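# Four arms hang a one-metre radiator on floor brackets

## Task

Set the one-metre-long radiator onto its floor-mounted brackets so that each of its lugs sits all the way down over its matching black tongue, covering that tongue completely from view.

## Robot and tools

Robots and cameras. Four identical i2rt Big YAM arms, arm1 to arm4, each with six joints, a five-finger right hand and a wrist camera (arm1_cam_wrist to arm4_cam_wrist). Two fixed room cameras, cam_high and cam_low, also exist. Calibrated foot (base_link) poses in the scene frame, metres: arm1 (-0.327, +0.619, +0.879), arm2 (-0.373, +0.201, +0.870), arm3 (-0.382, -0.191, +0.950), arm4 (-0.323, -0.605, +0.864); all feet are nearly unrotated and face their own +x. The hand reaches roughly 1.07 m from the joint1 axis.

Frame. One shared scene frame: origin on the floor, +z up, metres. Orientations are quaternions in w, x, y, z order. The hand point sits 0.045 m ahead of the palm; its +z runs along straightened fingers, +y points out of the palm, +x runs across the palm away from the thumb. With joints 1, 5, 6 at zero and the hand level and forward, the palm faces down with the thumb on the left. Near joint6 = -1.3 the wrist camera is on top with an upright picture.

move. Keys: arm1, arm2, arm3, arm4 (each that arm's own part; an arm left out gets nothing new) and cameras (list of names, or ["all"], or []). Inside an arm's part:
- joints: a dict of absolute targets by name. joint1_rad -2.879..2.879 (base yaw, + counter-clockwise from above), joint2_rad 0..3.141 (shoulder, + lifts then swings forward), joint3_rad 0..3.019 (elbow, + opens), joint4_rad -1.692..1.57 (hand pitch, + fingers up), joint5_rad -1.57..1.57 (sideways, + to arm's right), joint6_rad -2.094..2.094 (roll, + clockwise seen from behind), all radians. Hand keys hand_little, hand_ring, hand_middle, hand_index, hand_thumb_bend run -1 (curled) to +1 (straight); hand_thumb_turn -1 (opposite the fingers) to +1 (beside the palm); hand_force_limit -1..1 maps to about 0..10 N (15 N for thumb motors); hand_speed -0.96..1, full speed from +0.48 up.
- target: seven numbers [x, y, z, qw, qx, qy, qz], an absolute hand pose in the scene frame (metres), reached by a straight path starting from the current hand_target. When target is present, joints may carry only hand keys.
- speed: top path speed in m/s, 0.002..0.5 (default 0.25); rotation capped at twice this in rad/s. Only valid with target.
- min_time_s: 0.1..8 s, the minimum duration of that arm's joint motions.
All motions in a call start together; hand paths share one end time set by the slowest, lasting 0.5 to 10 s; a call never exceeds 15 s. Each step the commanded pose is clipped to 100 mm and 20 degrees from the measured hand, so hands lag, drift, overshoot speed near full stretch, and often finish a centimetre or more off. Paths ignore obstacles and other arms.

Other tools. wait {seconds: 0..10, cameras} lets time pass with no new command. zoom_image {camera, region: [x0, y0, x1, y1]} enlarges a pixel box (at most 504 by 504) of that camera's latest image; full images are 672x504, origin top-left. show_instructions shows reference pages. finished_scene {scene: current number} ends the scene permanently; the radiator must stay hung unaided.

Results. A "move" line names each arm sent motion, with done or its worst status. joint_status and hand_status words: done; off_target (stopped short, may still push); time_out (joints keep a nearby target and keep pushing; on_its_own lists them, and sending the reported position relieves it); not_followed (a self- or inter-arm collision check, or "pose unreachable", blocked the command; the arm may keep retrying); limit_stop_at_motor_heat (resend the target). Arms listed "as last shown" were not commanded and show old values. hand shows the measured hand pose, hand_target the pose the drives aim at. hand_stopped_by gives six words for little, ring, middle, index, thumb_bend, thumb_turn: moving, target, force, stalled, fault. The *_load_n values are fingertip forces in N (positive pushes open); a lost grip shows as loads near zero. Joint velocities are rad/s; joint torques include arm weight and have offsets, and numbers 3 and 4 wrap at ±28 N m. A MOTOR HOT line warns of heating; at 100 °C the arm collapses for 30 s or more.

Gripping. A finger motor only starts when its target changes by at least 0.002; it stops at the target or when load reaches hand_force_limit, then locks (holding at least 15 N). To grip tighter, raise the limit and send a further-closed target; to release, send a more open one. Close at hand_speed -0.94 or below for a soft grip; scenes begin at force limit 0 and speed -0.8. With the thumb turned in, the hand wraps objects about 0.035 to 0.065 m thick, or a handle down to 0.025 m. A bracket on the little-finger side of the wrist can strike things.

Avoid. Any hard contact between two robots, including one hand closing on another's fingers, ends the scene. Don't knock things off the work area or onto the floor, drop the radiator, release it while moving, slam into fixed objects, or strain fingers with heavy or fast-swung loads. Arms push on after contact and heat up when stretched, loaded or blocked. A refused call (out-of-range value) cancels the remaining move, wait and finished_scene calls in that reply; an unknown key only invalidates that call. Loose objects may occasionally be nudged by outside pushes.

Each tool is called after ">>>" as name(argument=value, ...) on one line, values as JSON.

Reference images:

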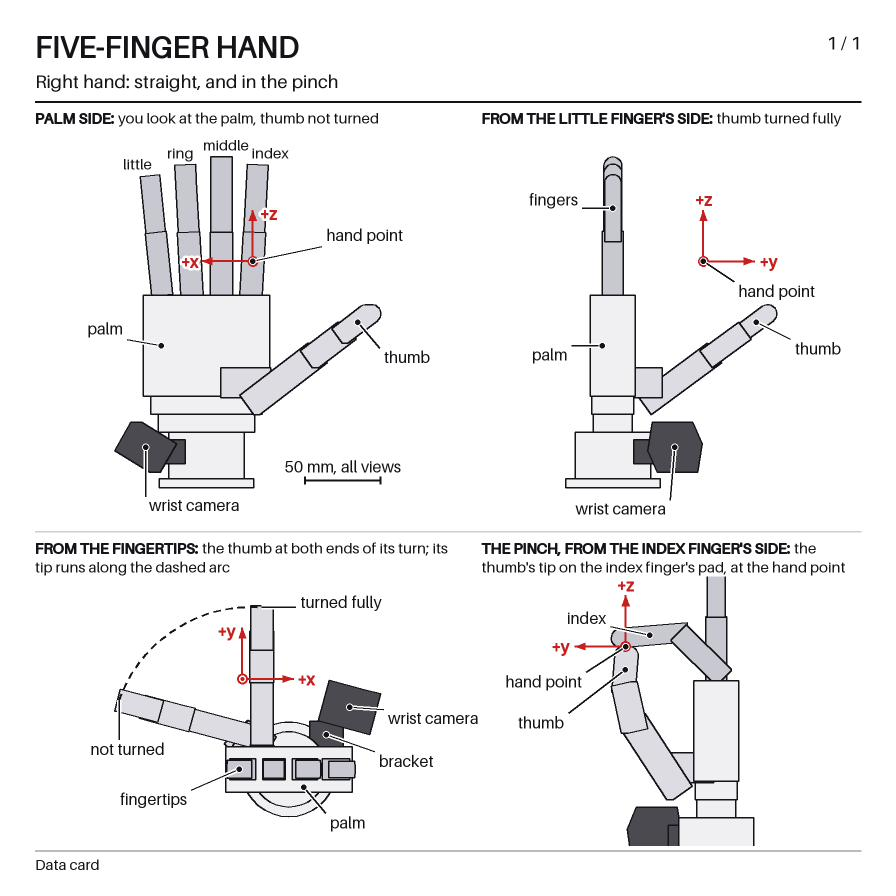

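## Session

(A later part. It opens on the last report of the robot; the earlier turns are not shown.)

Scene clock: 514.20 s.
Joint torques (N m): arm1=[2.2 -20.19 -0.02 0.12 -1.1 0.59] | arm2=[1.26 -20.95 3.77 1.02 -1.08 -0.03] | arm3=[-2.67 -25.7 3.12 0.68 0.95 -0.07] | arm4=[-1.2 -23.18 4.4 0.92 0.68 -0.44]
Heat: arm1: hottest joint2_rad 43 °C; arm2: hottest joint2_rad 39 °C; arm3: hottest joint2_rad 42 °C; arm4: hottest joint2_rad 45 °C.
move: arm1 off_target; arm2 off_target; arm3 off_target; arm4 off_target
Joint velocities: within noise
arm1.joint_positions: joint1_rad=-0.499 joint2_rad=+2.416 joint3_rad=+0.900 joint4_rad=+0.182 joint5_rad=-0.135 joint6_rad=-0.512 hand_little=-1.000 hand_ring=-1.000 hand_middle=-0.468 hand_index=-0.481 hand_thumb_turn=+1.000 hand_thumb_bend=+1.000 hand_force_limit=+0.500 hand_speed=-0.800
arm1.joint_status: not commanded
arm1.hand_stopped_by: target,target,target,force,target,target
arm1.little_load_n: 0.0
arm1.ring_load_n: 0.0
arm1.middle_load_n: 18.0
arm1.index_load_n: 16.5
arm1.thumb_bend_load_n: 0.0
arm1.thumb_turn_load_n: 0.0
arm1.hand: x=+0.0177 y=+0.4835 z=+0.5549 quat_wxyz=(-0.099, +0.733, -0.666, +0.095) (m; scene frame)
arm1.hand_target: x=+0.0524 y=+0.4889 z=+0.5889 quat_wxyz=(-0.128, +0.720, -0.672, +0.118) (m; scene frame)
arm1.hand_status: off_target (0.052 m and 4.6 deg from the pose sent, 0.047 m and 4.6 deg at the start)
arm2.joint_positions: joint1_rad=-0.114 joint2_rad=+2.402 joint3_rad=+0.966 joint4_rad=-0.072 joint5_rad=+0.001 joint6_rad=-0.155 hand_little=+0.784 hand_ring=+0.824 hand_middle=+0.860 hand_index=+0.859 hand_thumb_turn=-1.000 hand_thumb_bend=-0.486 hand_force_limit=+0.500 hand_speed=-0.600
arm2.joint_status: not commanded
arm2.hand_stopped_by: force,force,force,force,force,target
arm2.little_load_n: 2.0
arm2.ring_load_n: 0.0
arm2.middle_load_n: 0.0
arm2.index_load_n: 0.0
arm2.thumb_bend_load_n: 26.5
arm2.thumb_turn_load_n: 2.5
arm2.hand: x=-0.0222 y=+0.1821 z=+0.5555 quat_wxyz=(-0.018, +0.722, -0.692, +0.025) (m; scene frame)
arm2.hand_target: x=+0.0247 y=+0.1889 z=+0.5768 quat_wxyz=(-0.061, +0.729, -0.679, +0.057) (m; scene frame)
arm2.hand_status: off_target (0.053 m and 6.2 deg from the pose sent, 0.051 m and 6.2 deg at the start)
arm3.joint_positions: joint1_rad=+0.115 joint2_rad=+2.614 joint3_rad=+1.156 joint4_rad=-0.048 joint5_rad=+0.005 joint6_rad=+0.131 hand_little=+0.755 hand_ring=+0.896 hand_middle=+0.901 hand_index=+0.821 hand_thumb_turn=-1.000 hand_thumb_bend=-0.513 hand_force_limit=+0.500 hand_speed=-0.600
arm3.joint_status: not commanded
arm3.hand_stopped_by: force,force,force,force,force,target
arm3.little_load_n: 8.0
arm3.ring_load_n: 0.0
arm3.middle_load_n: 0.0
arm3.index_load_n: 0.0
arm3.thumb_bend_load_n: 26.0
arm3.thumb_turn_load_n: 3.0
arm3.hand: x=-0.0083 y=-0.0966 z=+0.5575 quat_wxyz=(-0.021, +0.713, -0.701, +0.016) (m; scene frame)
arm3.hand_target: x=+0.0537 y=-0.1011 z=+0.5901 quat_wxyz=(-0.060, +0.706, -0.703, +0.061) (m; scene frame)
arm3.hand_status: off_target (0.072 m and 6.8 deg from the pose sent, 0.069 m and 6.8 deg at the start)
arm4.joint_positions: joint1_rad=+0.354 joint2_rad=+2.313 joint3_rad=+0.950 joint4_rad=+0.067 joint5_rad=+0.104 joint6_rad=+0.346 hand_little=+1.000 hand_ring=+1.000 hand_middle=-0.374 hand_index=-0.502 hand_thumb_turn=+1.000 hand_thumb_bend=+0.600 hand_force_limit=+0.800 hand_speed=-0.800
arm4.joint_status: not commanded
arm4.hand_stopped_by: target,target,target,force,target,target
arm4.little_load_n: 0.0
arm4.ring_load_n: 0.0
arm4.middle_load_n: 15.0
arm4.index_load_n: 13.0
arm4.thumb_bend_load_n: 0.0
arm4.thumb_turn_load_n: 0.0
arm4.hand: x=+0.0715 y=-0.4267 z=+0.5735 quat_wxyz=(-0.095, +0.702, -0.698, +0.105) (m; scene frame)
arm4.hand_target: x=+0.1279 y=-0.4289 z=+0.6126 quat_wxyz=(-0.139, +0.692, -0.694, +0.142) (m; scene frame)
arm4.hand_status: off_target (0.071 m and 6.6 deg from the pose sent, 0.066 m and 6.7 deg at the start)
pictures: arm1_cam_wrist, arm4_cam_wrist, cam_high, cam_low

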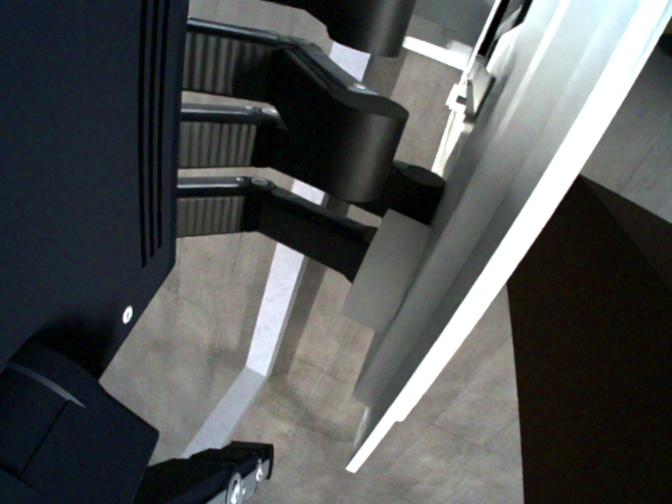

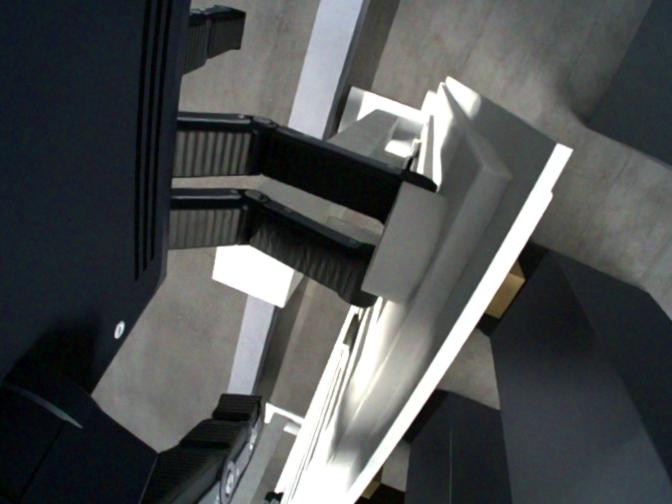

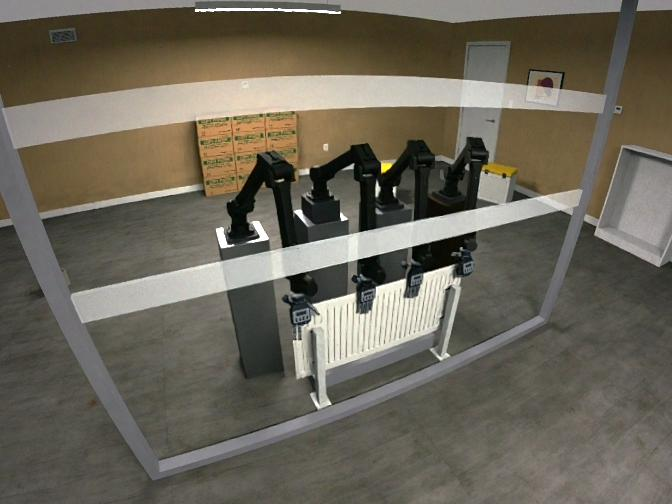

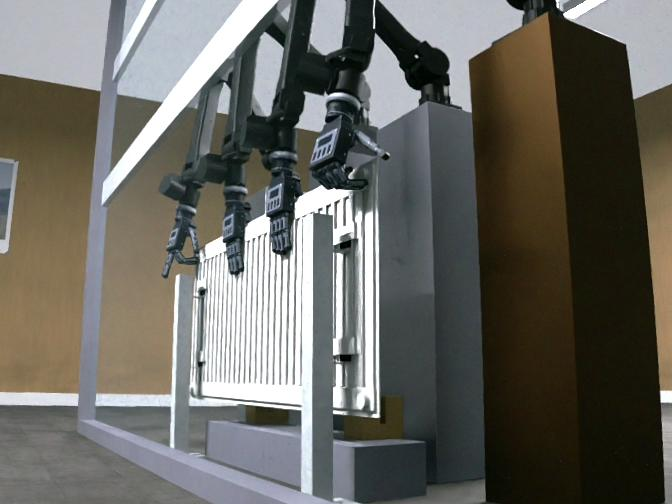

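>>> move(arm1={"target": [0.054, 0.489, 0.584, -0.1268, 0.7190, -0.6730, 0.1187], "speed": 0.02}, arm2={"target": [0.0260, 0.189, 0.567, -0.0606, 0.7289, -0.6796, 0.0565], "speed": 0.02}, arm3={"target": [0.056, -0.101, 0.580, -0.0606, 0.7064, -0.7026, 0.0602], "speed": 0.02}, arm4={"target": [0.130, -0.428, 0.602, -0.1400, 0.6931, -0.6931, 0.1400], "speed": 0.02}, cameras=["cam_low", "arm4_cam_wrist", "arm1_cam_wrist"])

>>> zoom_image(camera="cam_low", region=[310, 190, 390, 290])

>>> zoom_image(camera="cam_low", region=[310, 290, 390, 390])

>>> zoom_image(camera="cam_low", region=[190, 260, 230, 310])

>>> zoom_image(camera="cam_low", region=[190, 325, 230, 375])

Scene clock: 516.13 s.
Joint torques (N m): arm1=[2.02 -18.78 0.29 0.32 -1.08 0.6] | arm2=[1.14 -19.84 4.29 1.37 -1.07 -0.02] | arm3=[-2.67 -24.47 3.75 0.92 0.98 -0.07] | arm4=[-1.67 -21.42 4.71 1.05 0.63 -0.48]
Heat: arm1: hottest joint2_rad 43 °C; arm2: hottest joint2_rad 39 °C; arm3: hottest joint2_rad 41 °C; arm4: hottest joint2_rad 45 °C.
move: arm1 off_target; arm2 off_target; arm3 off_target; arm4 off_target
Joint velocities: within noise
arm1.joint_positions: joint1_rad=-0.499 joint2_rad=+2.419 joint3_rad=+0.905 joint4_rad=+0.187 joint5_rad=-0.135 joint6_rad=-0.512 hand_little=-1.000 hand_ring=-1.000 hand_middle=-0.468 hand_index=-0.481 hand_thumb_turn=+1.000 hand_thumb_bend=+1.000 hand_force_limit=+0.500 hand_speed=-0.800
arm1.joint_status: not commanded
arm1.hand_stopped_by: target,target,target,force,target,target
arm1.little_load_n: 0.0
arm1.ring_load_n: 0.0
arm1.middle_load_n: 14.5
arm1.index_load_n: 14.0
arm1.thumb_bend_load_n: 0.0
arm1.thumb_turn_load_n: 0.0
arm1.hand: x=+0.0204 y=+0.4823 z=+0.5538 quat_wxyz=(-0.100, +0.733, -0.666, +0.098) (m; scene frame)
arm1.hand_target: x=+0.0528 y=+0.4888 z=+0.5821 quat_wxyz=(-0.128, +0.720, -0.672, +0.118) (m; scene frame)
arm1.hand_status: off_target (0.046 m and 4.3 deg from the pose sent, 0.047 m and 4.6 deg at the start)
arm2.joint_positions: joint1_rad=-0.115 joint2_rad=+2.408 joint3_rad=+0.969 joint4_rad=-0.068 joint5_rad=-0.001 joint6_rad=-0.155 hand_little=+0.784 hand_ring=+0.824 hand_middle=+0.860 hand_index=+0.859 hand_thumb_turn=-1.000 hand_thumb_bend=-0.486 hand_force_limit=+0.500 hand_speed=-0.600
arm2.joint_status: not commanded
arm2.hand_stopped_by: force,force,force,force,force,target
arm2.little_load_n: 0.5
arm2.ring_load_n: 0.0
arm2.middle_load_n: 0.0
arm2.index_load_n: 0.0
arm2.thumb_bend_load_n: 27.0
arm2.thumb_turn_load_n: 3.0
arm2.hand: x=-0.0215 y=+0.1820 z=+0.5533 quat_wxyz=(-0.019, +0.721, -0.692, +0.026) (m; scene frame)
arm2.hand_target: x=+0.0248 y=+0.1890 z=+0.5687 quat_wxyz=(-0.061, +0.729, -0.679, +0.056) (m; scene frame)
arm2.hand_status: off_target (0.050 m and 6.1 deg from the pose sent, 0.050 m and 6.3 deg at the start)
arm3.joint_positions: joint1_rad=+0.115 joint2_rad=+2.622 joint3_rad=+1.163 joint4_rad=-0.045 joint5_rad=+0.005 joint6_rad=+0.132 hand_little=+0.755 hand_ring=+0.896 hand_middle=+0.901 hand_index=+0.821 hand_thumb_turn=-1.000 hand_thumb_bend=-0.513 hand_force_limit=+0.500 hand_speed=-0.600
arm3.joint_status: not commanded
arm3.hand_stopped_by: force,force,force,force,force,target
arm3.little_load_n: 6.0
arm3.ring_load_n: 0.0
arm3.middle_load_n: 0.0
arm3.index_load_n: 0.0
arm3.thumb_bend_load_n: 26.5
arm3.thumb_turn_load_n: 3.0
arm3.hand: x=-0.0075 y=-0.0963 z=+0.5542 quat_wxyz=(-0.022, +0.712, -0.701, +0.017) (m; scene frame)
arm3.hand_target: x=+0.0541 y=-0.1012 z=+0.5813 quat_wxyz=(-0.060, +0.706, -0.703, +0.061) (m; scene frame)
arm3.hand_status: off_target (0.069 m and 6.7 deg from the pose sent, 0.068 m and 6.8 deg at the start)
arm4.joint_positions: joint1_rad=+0.354 joint2_rad=+2.327 joint3_rad=+0.954 joint4_rad=+0.078 joint5_rad=+0.105 joint6_rad=+0.344 hand_little=+1.000 hand_ring=+1.000 hand_middle=-0.374 hand_index=-0.502 hand_thumb_turn=+1.000 hand_thumb_bend=+0.600 hand_force_limit=+0.800 hand_speed=-0.800
arm4.joint_status: not commanded
arm4.hand_stopped_by: target,target,target,force,target,target
arm4.little_load_n: 0.0
arm4.ring_load_n: 0.0
arm4.middle_load_n: 12.5
arm4.index_load_n: 10.0
arm4.thumb_bend_load_n: 0.0
arm4.thumb_turn_load_n: 0.0
arm4.hand: x=+0.0719 y=-0.4268 z=+0.5685 quat_wxyz=(-0.096, +0.702, -0.697, +0.106) (m; scene frame)
arm4.hand_target: x=+0.1280 y=-0.4290 z=+0.6025 quat_wxyz=(-0.139, +0.692, -0.694, +0.142) (m; scene frame)
arm4.hand_status: off_target (0.067 m and 6.4 deg from the pose sent, 0.065 m and 6.6 deg at the start)
pictures: arm1_cam_wrist, arm4_cam_wrist, cam_low

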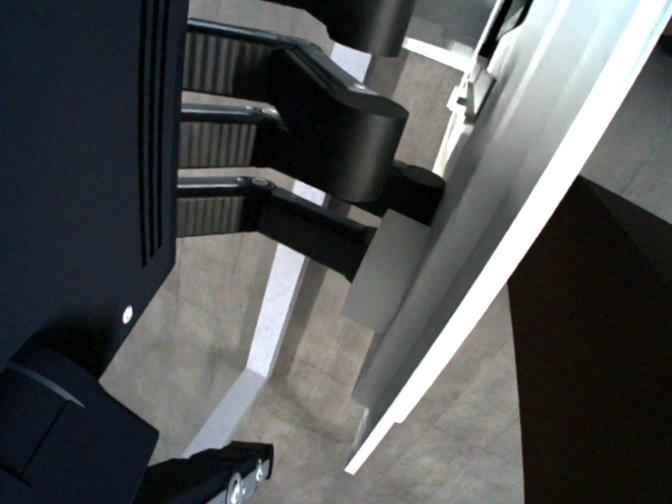

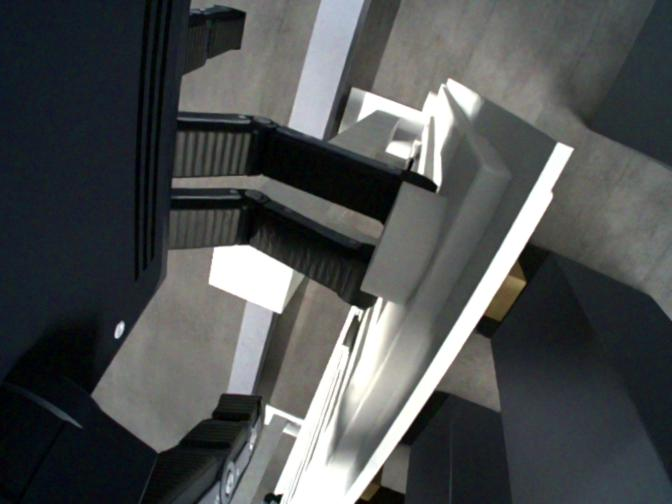

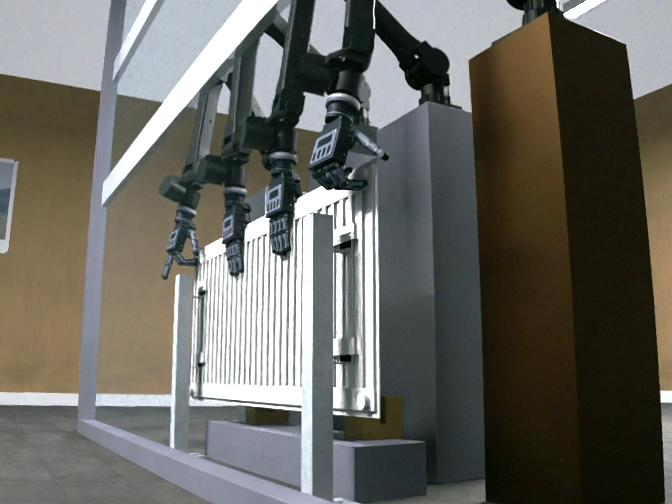

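Scaled by 5.040 from the camera's 672x504 image, which has a finer 960x720 frame.

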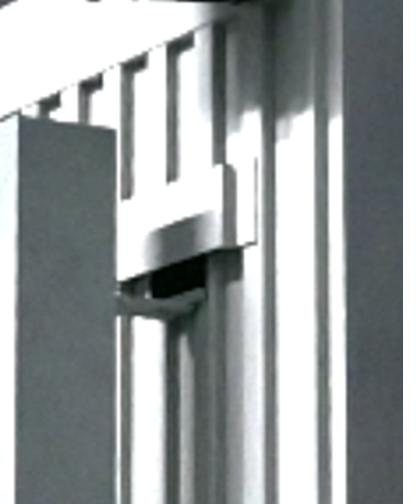

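Scaled by 5.040 from the camera's 672x504 image, which has a finer 960x720 frame.

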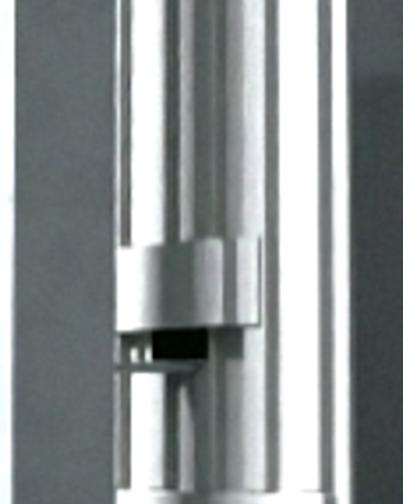

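Scaled by 10.080 from the camera's 672x504 image, which has a finer 960x720 frame.

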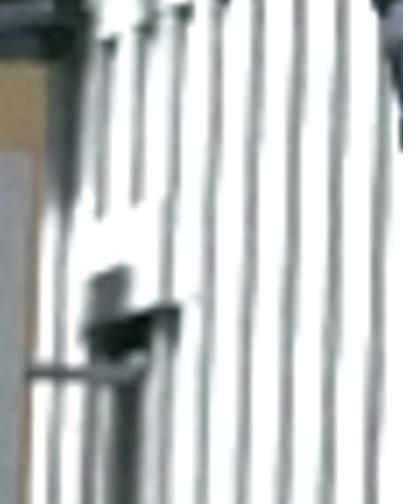

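Scaled by 10.080 from the camera's 672x504 image, which has a finer 960x720 frame.

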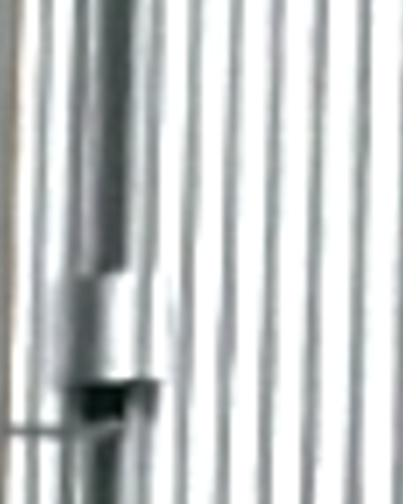

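>>> zoom_image(camera="cam_low", region=[220, 360, 420, 460])

>>> zoom_image(camera="arm1_cam_wrist", region=[430, 0, 530, 120])

>>> zoom_image(camera="cam_low", region=[290, 110, 430, 250])

Scaled by 2.520 from the camera's 672x504 image, which has a finer 960x720 frame.

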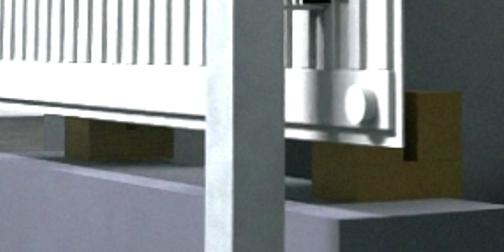

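Scaled by 4.200 from the camera's 672x504 image, which has a finer 960x720 frame.

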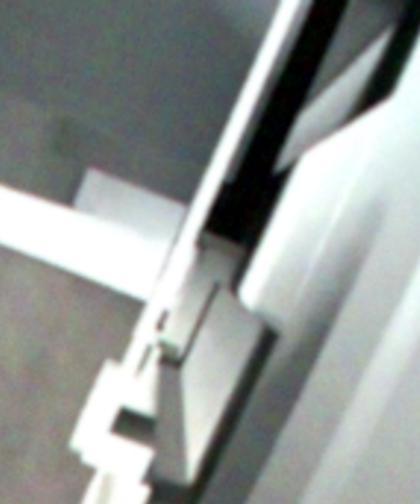

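Scaled by 3.600 from the camera's 672x504 image, which has a finer 960x720 frame.

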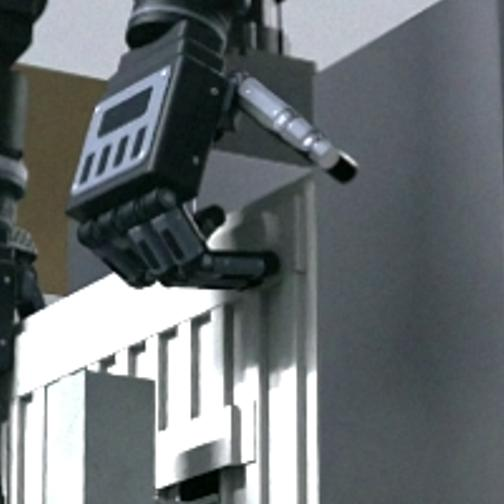

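>>> move(arm1={"target": [0.053, 0.489, 0.584, -0.1268, 0.7190, -0.6730, 0.1187], "speed": 0.02}, arm2={"target": [0.0210, 0.189, 0.567, -0.0606, 0.7289, -0.6796, 0.0565], "speed": 0.02}, arm3={"target": [0.044, -0.101, 0.580, -0.0606, 0.7064, -0.7026, 0.0602], "speed": 0.02}, arm4={"target": [0.118, -0.428, 0.602, -0.1400, 0.6931, -0.6931, 0.1400], "speed": 0.02}, cameras=["cam_low", "arm4_cam_wrist", "arm1_cam_wrist"])

>>> zoom_image(camera="cam_low", region=[310, 190, 390, 290])

>>> zoom_image(camera="cam_low", region=[310, 290, 390, 390])

>>> zoom_image(camera="cam_low", region=[320, 380, 420, 450])

Scene clock: 519.97 s.
Joint torques (N m): arm1=[2.14 -18.96 0.12 0.38 -1.04 0.59] | arm2=[1.26 -20.01 3.11 1.8 -1.03 -0.03] | arm3=[-2.37 -24.64 1.39 1.68 0.97 -0.08] | arm4=[-0.67 -21.66 2.95 1.4 0.69 -0.39]
Heat: arm1: hottest joint2_rad 44 °C; arm2: hottest joint2_rad 40 °C; arm3: hottest joint2_rad 40 °C; arm4: hottest joint2_rad 46 °C.
move: arm1 off_target; arm2 off_target; arm3 off_target; arm4 off_target
Joint velocities: within noise
arm1.joint_positions: joint1_rad=-0.499 joint2_rad=+2.420 joint3_rad=+0.905 joint4_rad=+0.190 joint5_rad=-0.136 joint6_rad=-0.512 hand_little=-1.000 hand_ring=-1.000 hand_middle=-0.468 hand_index=-0.481 hand_thumb_turn=+1.000 hand_thumb_bend=+1.000 hand_force_limit=+0.500 hand_speed=-0.800
arm1.joint_status: not commanded
arm1.hand_stopped_by: target,target,target,force,target,target
arm1.little_load_n: 0.0
arm1.ring_load_n: 0.0
arm1.middle_load_n: 14.0
arm1.index_load_n: 13.5
arm1.thumb_bend_load_n: 0.0
arm1.thumb_turn_load_n: 0.0
arm1.hand: x=+0.0210 y=+0.4823 z=+0.5537 quat_wxyz=(-0.101, +0.733, -0.665, +0.099) (m; scene frame)
arm1.hand_target: x=+0.0517 y=+0.4889 z=+0.5819 quat_wxyz=(-0.128, +0.720, -0.672, +0.118) (m; scene frame)
arm1.hand_status: off_target (0.045 m and 4.2 deg from the pose sent, 0.045 m and 4.3 deg at the start)
arm2.joint_positions: joint1_rad=-0.115 joint2_rad=+2.408 joint3_rad=+0.969 joint4_rad=-0.065 joint5_rad=-0.001 joint6_rad=-0.155 hand_little=+0.784 hand_ring=+0.824 hand_middle=+0.860 hand_index=+0.859 hand_thumb_turn=-1.000 hand_thumb_bend=-0.486 hand_force_limit=+0.500 hand_speed=-0.600
arm2.joint_status: not commanded
arm2.hand_stopped_by: force,force,force,force,force,target
arm2.little_load_n: 0.0
arm2.ring_load_n: 0.0
arm2.middle_load_n: 0.0
arm2.index_load_n: 0.0
arm2.thumb_bend_load_n: 28.0
arm2.thumb_turn_load_n: 3.0
arm2.hand: x=-0.0208 y=+0.1820 z=+0.5531 quat_wxyz=(-0.020, +0.721, -0.692, +0.027) (m; scene frame)
arm2.hand_target: x=+0.0200 y=+0.1890 z=+0.5682 quat_wxyz=(-0.060, +0.729, -0.679, +0.056) (m; scene frame)
arm2.hand_status: off_target (0.045 m and 6.0 deg from the pose sent, 0.045 m and 6.1 deg at the start)
arm3.joint_positions: joint1_rad=+0.115 joint2_rad=+2.622 joint3_rad=+1.160 joint4_rad=-0.035 joint5_rad=+0.005 joint6_rad=+0.136 hand_little=+0.754 hand_ring=+0.896 hand_middle=+0.901 hand_index=+0.821 hand_thumb_turn=-1.000 hand_thumb_bend=-0.513 hand_force_limit=+0.500 hand_speed=-0.600
arm3.joint_status: not commanded
arm3.hand_stopped_by: force,force,force,force,force,target
arm3.little_load_n: 1.5
arm3.ring_load_n: 0.0
arm3.middle_load_n: -0.5
arm3.index_load_n: 0.0
arm3.thumb_bend_load_n: 28.5
arm3.thumb_turn_load_n: 3.0
arm3.hand: x=-0.0069 y=-0.0961 z=+0.5538 quat_wxyz=(-0.024, +0.711, -0.702, +0.019) (m; scene frame)
arm3.hand_target: x=+0.0427 y=-0.1010 z=+0.5801 quat_wxyz=(-0.060, +0.706, -0.703, +0.060) (m; scene frame)
arm3.hand_status: off_target (0.057 m and 6.3 deg from the pose sent, 0.058 m and 6.7 deg at the start)
arm4.joint_positions: joint1_rad=+0.354 joint2_rad=+2.327 joint3_rad=+0.948 joint4_rad=+0.095 joint5_rad=+0.106 joint6_rad=+0.344 hand_little=+1.000 hand_ring=+1.000 hand_middle=-0.374 hand_index=-0.502 hand_thumb_turn=+1.000 hand_thumb_bend=+0.600 hand_force_limit=+0.800 hand_speed=-0.800
arm4.joint_status: not commanded
arm4.hand_stopped_by: target,target,target,force,target,target
arm4.little_load_n: 0.0
arm4.ring_load_n: 0.0
arm4.middle_load_n: 11.0
arm4.index_load_n: 9.0
arm4.thumb_bend_load_n: 0.0
arm4.thumb_turn_load_n: 0.0
arm4.hand: x=+0.0722 y=-0.4269 z=+0.5683 quat_wxyz=(-0.100, +0.702, -0.697, +0.109) (m; scene frame)
arm4.hand_target: x=+0.1166 y=-0.4285 z=+0.6013 quat_wxyz=(-0.139, +0.693, -0.694, +0.141) (m; scene frame)
arm4.hand_status: off_target (0.057 m and 5.9 deg from the pose sent, 0.057 m and 6.5 deg at the start)
pictures: arm1_cam_wrist, arm4_cam_wrist, cam_low

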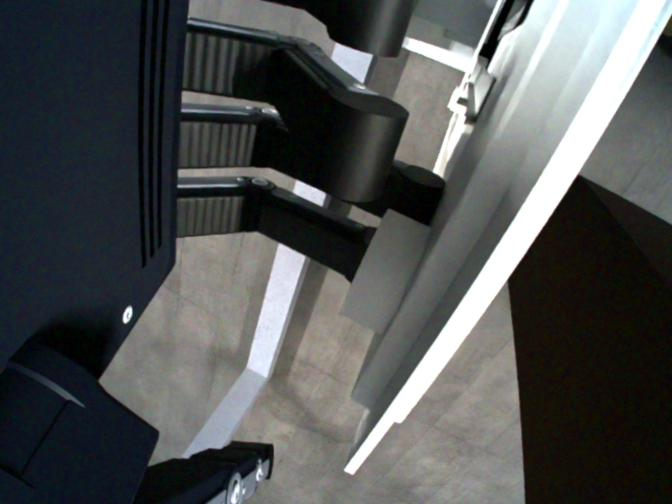

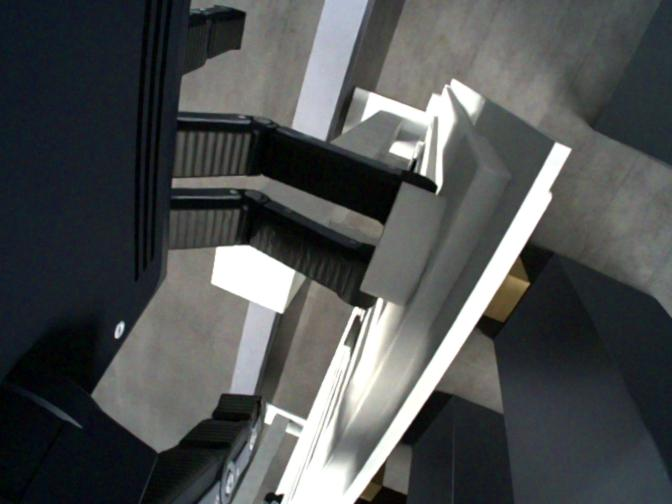

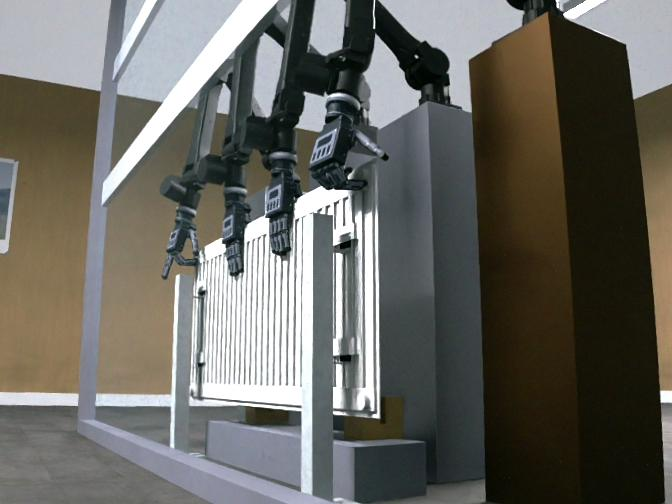

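Scaled by 5.040 from the camera's 672x504 image, which has a finer 960x720 frame.

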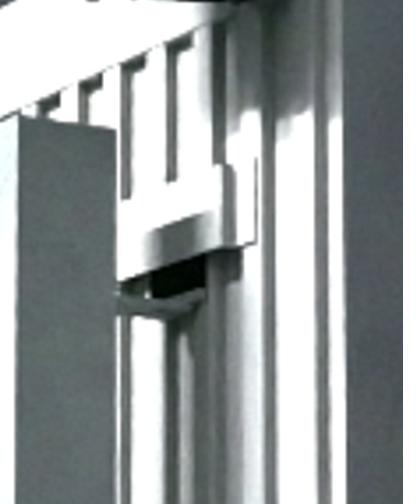

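Scaled by 5.040 from the camera's 672x504 image, which has a finer 960x720 frame.

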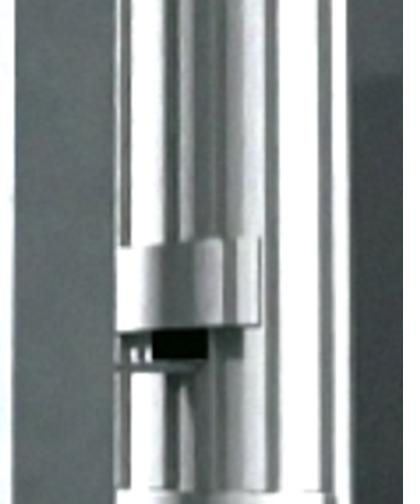

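Scaled by 5.040 from the camera's 672x504 image, which has a finer 960x720 frame.

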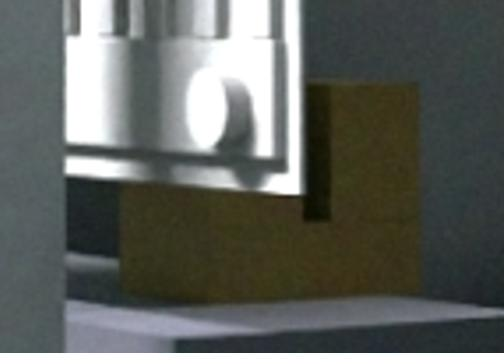

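>>> move(arm1={"target": [0.053, 0.489, 0.577, -0.1268, 0.7190, -0.6730, 0.1187], "speed": 0.02}, arm2={"target": [0.0200, 0.189, 0.561, -0.0606, 0.7289, -0.6796, 0.0565], "speed": 0.02}, arm3={"target": [0.038, -0.101, 0.574, -0.0606, 0.7064, -0.7026, 0.0602], "speed": 0.02}, arm4={"target": [0.108, -0.428, 0.595, -0.1400, 0.6931, -0.6931, 0.1400], "speed": 0.02}, cameras=["cam_low", "arm4_cam_wrist", "arm1_cam_wrist"])

>>> zoom_image(camera="cam_low", region=[310, 190, 390, 290])

>>> zoom_image(camera="cam_low", region=[310, 290, 390, 390])

>>> zoom_image(camera="cam_low", region=[190, 260, 230, 310])

>>> zoom_image(camera="cam_low", region=[190, 325, 230, 375])

Scene clock: 524.13 s.
Joint torques (N m): arm1=[2.26 -17.61 0.51 0.39 -1.03 0.59] | arm2=[0.97 -18.61 3.55 2.06 -1.01 -0.05] | arm3=[-2.26 -23.47 1.25 2.04 0.95 -0.07] | arm4=[0.67 -20.89 2.29 1.4 0.77 -0.37]
Heat: arm1: hottest joint2_rad 44 °C; arm2: hottest joint2_rad 40 °C; arm3: hottest joint2_rad 40 °C; arm4: hottest joint2_rad 46 °C.
move: arm1 off_target; arm2 off_target; arm3 off_target; arm4 off_target
Joint velocities: within noise
arm1.joint_positions: joint1_rad=-0.499 joint2_rad=+2.421 joint3_rad=+0.907 joint4_rad=+0.197 joint5_rad=-0.136 joint6_rad=-0.512 hand_little=-1.000 hand_ring=-1.000 hand_middle=-0.468 hand_index=-0.481 hand_thumb_turn=+1.000 hand_thumb_bend=+1.000 hand_force_limit=+0.500 hand_speed=-0.800
arm1.joint_status: not commanded
arm1.hand_stopped_by: target,target,target,force,target,target
arm1.little_load_n: 0.0
arm1.ring_load_n: 0.0
arm1.middle_load_n: 11.5
arm1.index_load_n: 11.0
arm1.thumb_bend_load_n: 0.0
arm1.thumb_turn_load_n: 0.0
arm1.hand: x=+0.0236 y=+0.4810 z=+0.5534 quat_wxyz=(-0.102, +0.733, -0.665, +0.102) (m; scene frame)
arm1.hand_target: x=+0.0520 y=+0.4889 z=+0.5759 quat_wxyz=(-0.128, +0.720, -0.672, +0.118) (m; scene frame)
arm1.hand_status: off_target (0.039 m and 3.9 deg from the pose sent, 0.040 m and 4.2 deg at the start)
arm2.joint_positions: joint1_rad=-0.115 joint2_rad=+2.409 joint3_rad=+0.969 joint4_rad=-0.065 joint5_rad=-0.001 joint6_rad=-0.155 hand_little=+0.784 hand_ring=+0.824 hand_middle=+0.860 hand_index=+0.859 hand_thumb_turn=-1.000 hand_thumb_bend=-0.486 hand_force_limit=+0.500 hand_speed=-0.600
arm2.joint_status: not commanded
arm2.hand_stopped_by: force,force,force,force,force,target
arm2.little_load_n: 0.0
arm2.ring_load_n: 0.0
arm2.middle_load_n: 0.0
arm2.index_load_n: 0.0
arm2.thumb_bend_load_n: 27.5
arm2.thumb_turn_load_n: 3.0
arm2.hand: x=-0.0211 y=+0.1820 z=+0.5529 quat_wxyz=(-0.020, +0.721, -0.692, +0.026) (m; scene frame)
arm2.hand_target: x=+0.0190 y=+0.1890 z=+0.5627 quat_wxyz=(-0.060, +0.729, -0.679, +0.056) (m; scene frame)
arm2.hand_status: off_target (0.042 m and 6.0 deg from the pose sent, 0.042 m and 6.0 deg at the start)
arm3.joint_positions: joint1_rad=+0.115 joint2_rad=+2.622 joint3_rad=+1.154 joint4_rad=-0.022 joint5_rad=+0.006 joint6_rad=+0.136 hand_little=+0.754 hand_ring=+0.896 hand_middle=+0.901 hand_index=+0.821 hand_thumb_turn=-1.000 hand_thumb_bend=-0.513 hand_force_limit=+0.500 hand_speed=-0.600
arm3.joint_status: not commanded
arm3.hand_stopped_by: force,force,force,force,force,target
arm3.little_load_n: -3.0
arm3.ring_load_n: 0.0
arm3.middle_load_n: 0.0
arm3.index_load_n: 0.0
arm3.thumb_bend_load_n: 31.0
arm3.thumb_turn_load_n: 3.5
arm3.hand: x=-0.0072 y=-0.0963 z=+0.5533 quat_wxyz=(-0.027, +0.711, -0.703, +0.021) (m; scene frame)
arm3.hand_target: x=+0.0371 y=-0.1010 z=+0.5745 quat_wxyz=(-0.060, +0.706, -0.703, +0.060) (m; scene frame)
arm3.hand_status: off_target (0.050 m and 5.9 deg from the pose sent, 0.050 m and 6.3 deg at the start)
arm4.joint_positions: joint1_rad=+0.354 joint2_rad=+2.327 joint3_rad=+0.933 joint4_rad=+0.127 joint5_rad=+0.106 joint6_rad=+0.344 hand_little=+1.000 hand_ring=+1.000 hand_middle=-0.375 hand_index=-0.502 hand_thumb_turn=+1.000 hand_thumb_bend=+0.600 hand_force_limit=+0.800 hand_speed=-0.800
arm4.joint_status: not commanded
arm4.hand_stopped_by: target,target,target,force,target,target
arm4.little_load_n: 0.0
arm4.ring_load_n: -0.5
arm4.middle_load_n: 9.0
arm4.index_load_n: 7.5
arm4.thumb_bend_load_n: 0.0
arm4.thumb_turn_load_n: 0.0
arm4.hand: x=+0.0716 y=-0.4271 z=+0.5679 quat_wxyz=(-0.109, +0.700, -0.696, +0.112) (m; scene frame)
arm4.hand_target: x=+0.1072 y=-0.4283 z=+0.5945 quat_wxyz=(-0.139, +0.693, -0.694, +0.140) (m; scene frame)
arm4.hand_status: off_target (0.045 m and 4.9 deg from the pose sent, 0.045 m and 5.9 deg at the start)
pictures: arm1_cam_wrist, arm4_cam_wrist, cam_low

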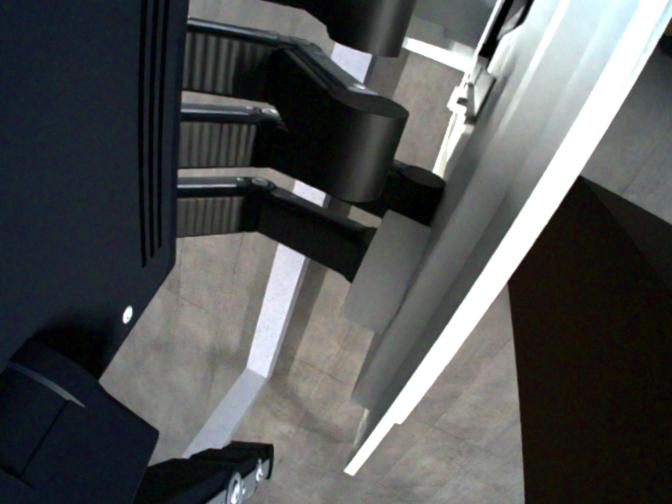

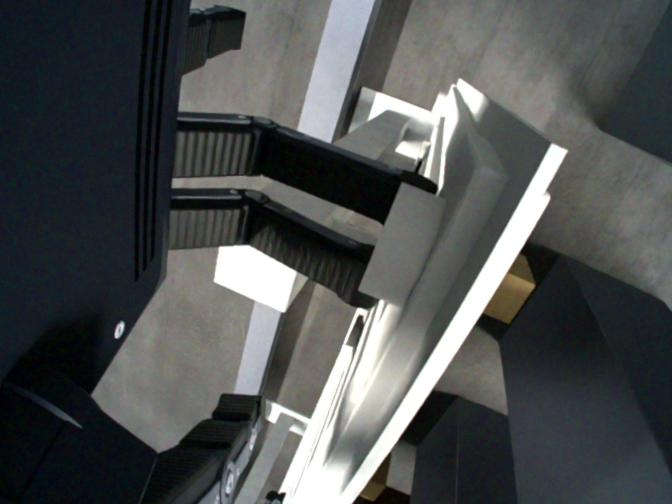

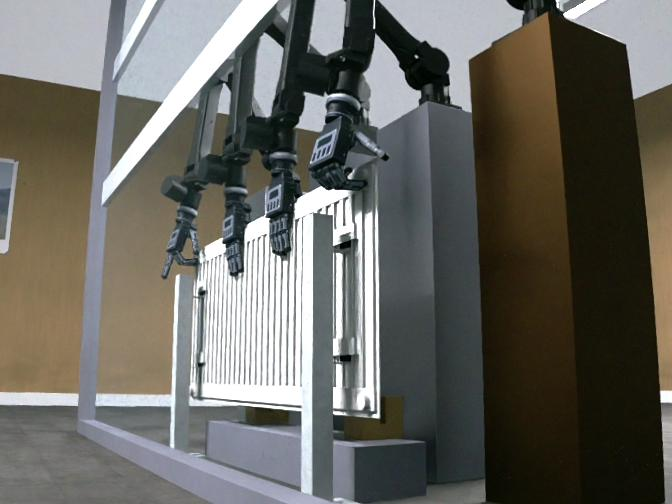

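Scaled by 5.040 from the camera's 672x504 image, which has a finer 960x720 frame.

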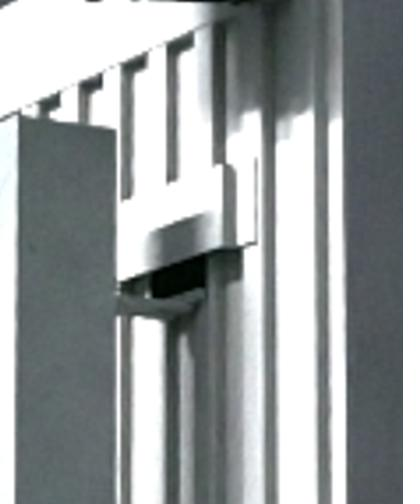

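Scaled by 5.040 from the camera's 672x504 image, which has a finer 960x720 frame.

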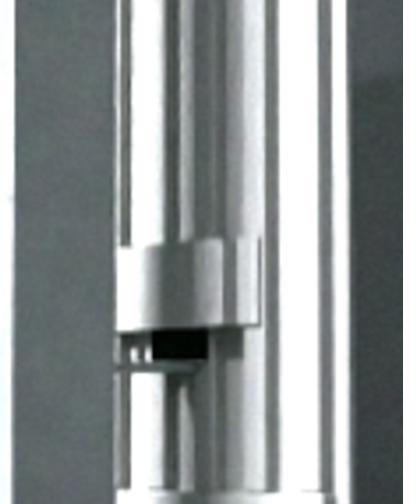

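Scaled by 10.080 from the camera's 672x504 image, which has a finer 960x720 frame.

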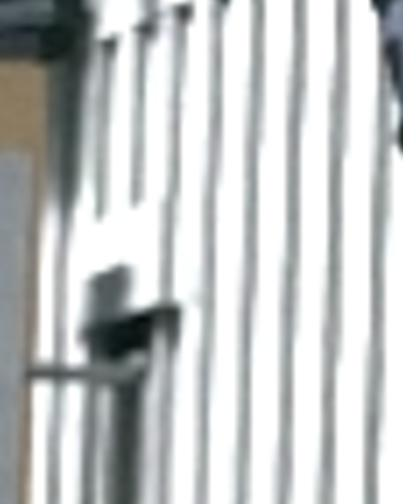

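Scaled by 10.080 from the camera's 672x504 image, which has a finer 960x720 frame.

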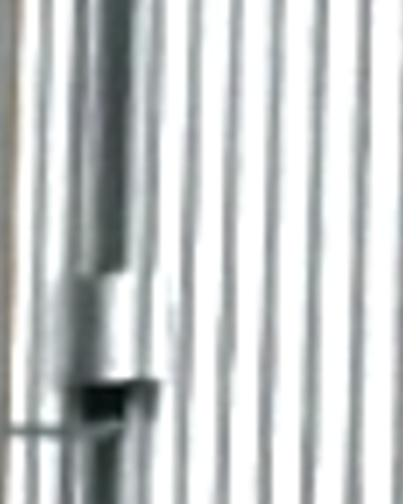

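>>> move(arm1={"target": [0.056, 0.489, 0.573, -0.1268, 0.7190, -0.6730, 0.1187], "speed": 0.02}, arm2={"target": [0.0190, 0.189, 0.558, -0.0447, 0.7300, -0.6806, 0.0416], "speed": 0.02}, arm3={"target": [0.036, -0.101, 0.571, -0.0433, 0.7077, -0.7039, 0.0431], "speed": 0.02}, arm4={"target": [0.104, -0.428, 0.592, -0.1400, 0.6931, -0.6931, 0.1400], "speed": 0.02}, cameras=["cam_low", "arm4_cam_wrist", "arm1_cam_wrist"])

>>> zoom_image(camera="cam_low", region=[310, 190, 390, 290])

>>> zoom_image(camera="cam_low", region=[310, 290, 390, 390])

>>> zoom_image(camera="arm1_cam_wrist", region=[400, 0, 540, 160])

Scene clock: 526.40 s.
Joint torques (N m): arm1=[2.67 -16.73 1.18 0.42 -0.99 0.56] | arm2=[1.61 -17.44 5.57 0.65 -0.74 0] | arm3=[-2.43 -22.36 3.44 0.2 0.68 -0.05] | arm4=[-0.15 -20.19 2.02 1.31 0.7 -0.3]
Heat: arm1: hottest joint2_rad 44 °C; arm2: hottest joint2_rad 40 °C; arm3: hottest joint2_rad 40 °C; arm4: hottest joint2_rad 46 °C.
move: arm1 off_target; arm2 off_target; arm3 off_target; arm4 off_target
Joint velocities: within noise
arm1.joint_positions: joint1_rad=-0.499 joint2_rad=+2.422 joint3_rad=+0.910 joint4_rad=+0.197 joint5_rad=-0.137 joint6_rad=-0.507 hand_little=-1.000 hand_ring=-1.000 hand_middle=-0.468 hand_index=-0.481 hand_thumb_turn=+1.000 hand_thumb_bend=+1.000 hand_force_limit=+0.500 hand_speed=-0.800
arm1.joint_status: not commanded
arm1.hand_stopped_by: target,target,target,force,target,target
arm1.little_load_n: 0.0
arm1.ring_load_n: 0.0
arm1.middle_load_n: 9.0
arm1.index_load_n: 9.5
arm1.thumb_bend_load_n: 0.0
arm1.thumb_turn_load_n: 0.0
arm1.hand: x=+0.0249 y=+0.4809 z=+0.5530 quat_wxyz=(-0.102, +0.731, -0.667, +0.103) (m; scene frame)
arm1.hand_target: x=+0.0551 y=+0.4890 z=+0.5724 quat_wxyz=(-0.128, +0.720, -0.672, +0.118) (m; scene frame)
arm1.hand_status: off_target (0.038 m and 3.7 deg from the pose sent, 0.039 m and 3.9 deg at the start)
arm2.joint_positions: joint1_rad=-0.115 joint2_rad=+2.412 joint3_rad=+0.982 joint4_rad=-0.090 joint5_rad=-0.001 joint6_rad=-0.155 hand_little=+0.784 hand_ring=+0.824 hand_middle=+0.860 hand_index=+0.859 hand_thumb_turn=-1.000 hand_thumb_bend=-0.486 hand_force_limit=+0.500 hand_speed=-0.600
arm2.joint_status: not commanded
arm2.hand_stopped_by: force,force,force,force,force,target
arm2.little_load_n: 4.0
arm2.ring_load_n: 0.0
arm2.middle_load_n: 0.0
arm2.index_load_n: 0.0
arm2.thumb_bend_load_n: 24.5
arm2.thumb_turn_load_n: 3.0
arm2.hand: x=-0.0207 y=+0.1819 z=+0.5532 quat_wxyz=(-0.015, +0.721, -0.692, +0.020) (m; scene frame)
arm2.hand_target: x=+0.0180 y=+0.1892 z=+0.5597 quat_wxyz=(-0.045, +0.730, -0.680, +0.041) (m; scene frame)
arm2.hand_status: off_target (0.041 m and 4.5 deg from the pose sent, 0.041 m and 3.7 deg at the start)
arm3.joint_positions: joint1_rad=+0.115 joint2_rad=+2.624 joint3_rad=+1.168 joint4_rad=-0.052 joint5_rad=+0.005 joint6_rad=+0.133 hand_little=+0.754 hand_ring=+0.896 hand_middle=+0.901 hand_index=+0.821 hand_thumb_turn=-1.000 hand_thumb_bend=-0.513 hand_force_limit=+0.500 hand_speed=-0.600
arm3.joint_status: not commanded
arm3.hand_stopped_by: force,force,force,force,force,target
arm3.little_load_n: 6.0
arm3.ring_load_n: 0.0
arm3.middle_load_n: 0.0
arm3.index_load_n: 0.0
arm3.thumb_bend_load_n: 27.0
arm3.thumb_turn_load_n: 2.5
arm3.hand: x=-0.0073 y=-0.0964 z=+0.5539 quat_wxyz=(-0.020, +0.712, -0.702, +0.016) (m; scene frame)
arm3.hand_target: x=+0.0349 y=-0.1012 z=+0.5715 quat_wxyz=(-0.043, +0.708, -0.704, +0.043) (m; scene frame)
arm3.hand_status: off_target (0.047 m and 4.2 deg from the pose sent, 0.047 m and 3.2 deg at the start)
arm4.joint_positions: joint1_rad=+0.354 joint2_rad=+2.327 joint3_rad=+0.928 joint4_rad=+0.143 joint5_rad=+0.107 joint6_rad=+0.344 hand_little=+1.000 hand_ring=+1.000 hand_middle=-0.376 hand_index=-0.502 hand_thumb_turn=+1.000 hand_thumb_bend=+0.600 hand_force_limit=+0.800 hand_speed=-0.800
arm4.joint_status: not commanded
arm4.hand_stopped_by: target,target,target,force,target,target
arm4.little_load_n: 0.0
arm4.ring_load_n: 0.0
arm4.middle_load_n: 8.5
arm4.index_load_n: 7.0
arm4.thumb_bend_load_n: 0.0
arm4.thumb_turn_load_n: 0.0
arm4.hand: x=+0.0725 y=-0.4269 z=+0.5679 quat_wxyz=(-0.113, +0.700, -0.696, +0.115) (m; scene frame)
arm4.hand_target: x=+0.1034 y=-0.4281 z=+0.5915 quat_wxyz=(-0.140, +0.693, -0.693, +0.140) (m; scene frame)
arm4.hand_status: off_target (0.040 m and 4.3 deg from the pose sent, 0.040 m and 4.9 deg at the start)
pictures: arm1_cam_wrist, arm4_cam_wrist, cam_low

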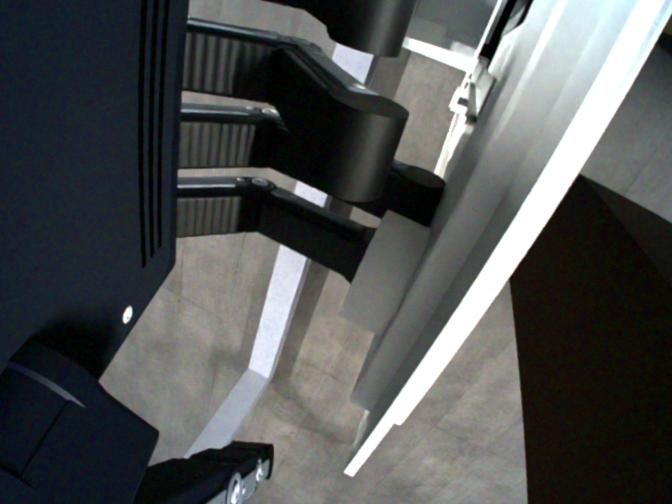

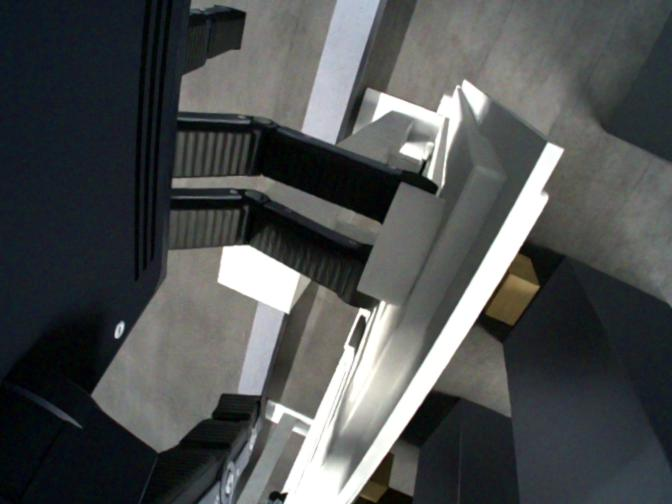

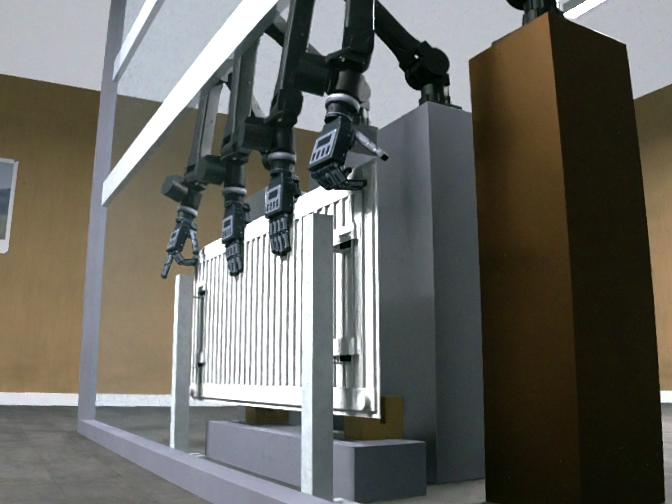

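Scaled by 5.040 from the camera's 672x504 image, which has a finer 960x720 frame.

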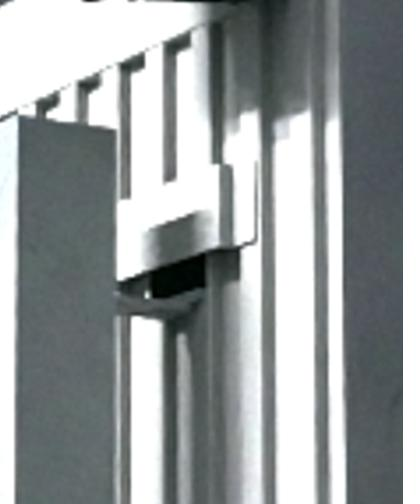

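Scaled by 5.040 from the camera's 672x504 image, which has a finer 960x720 frame.

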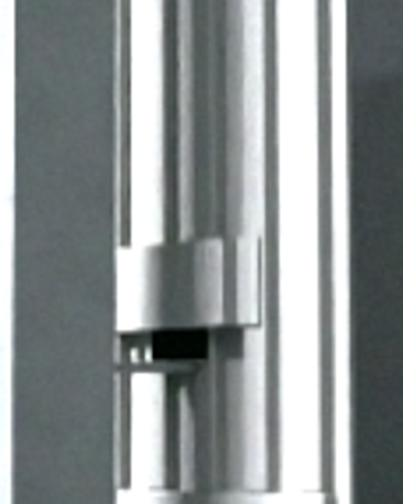

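Scaled by 3.150 from the camera's 672x504 image, which has a finer 960x720 frame.

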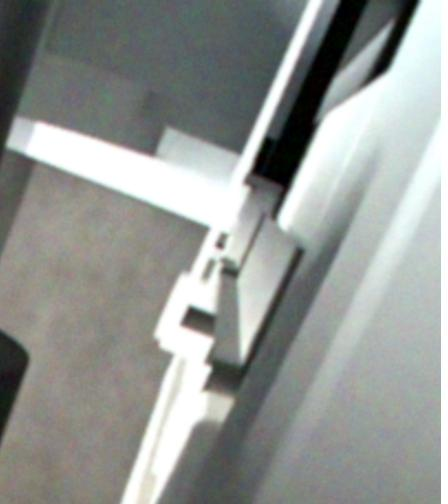

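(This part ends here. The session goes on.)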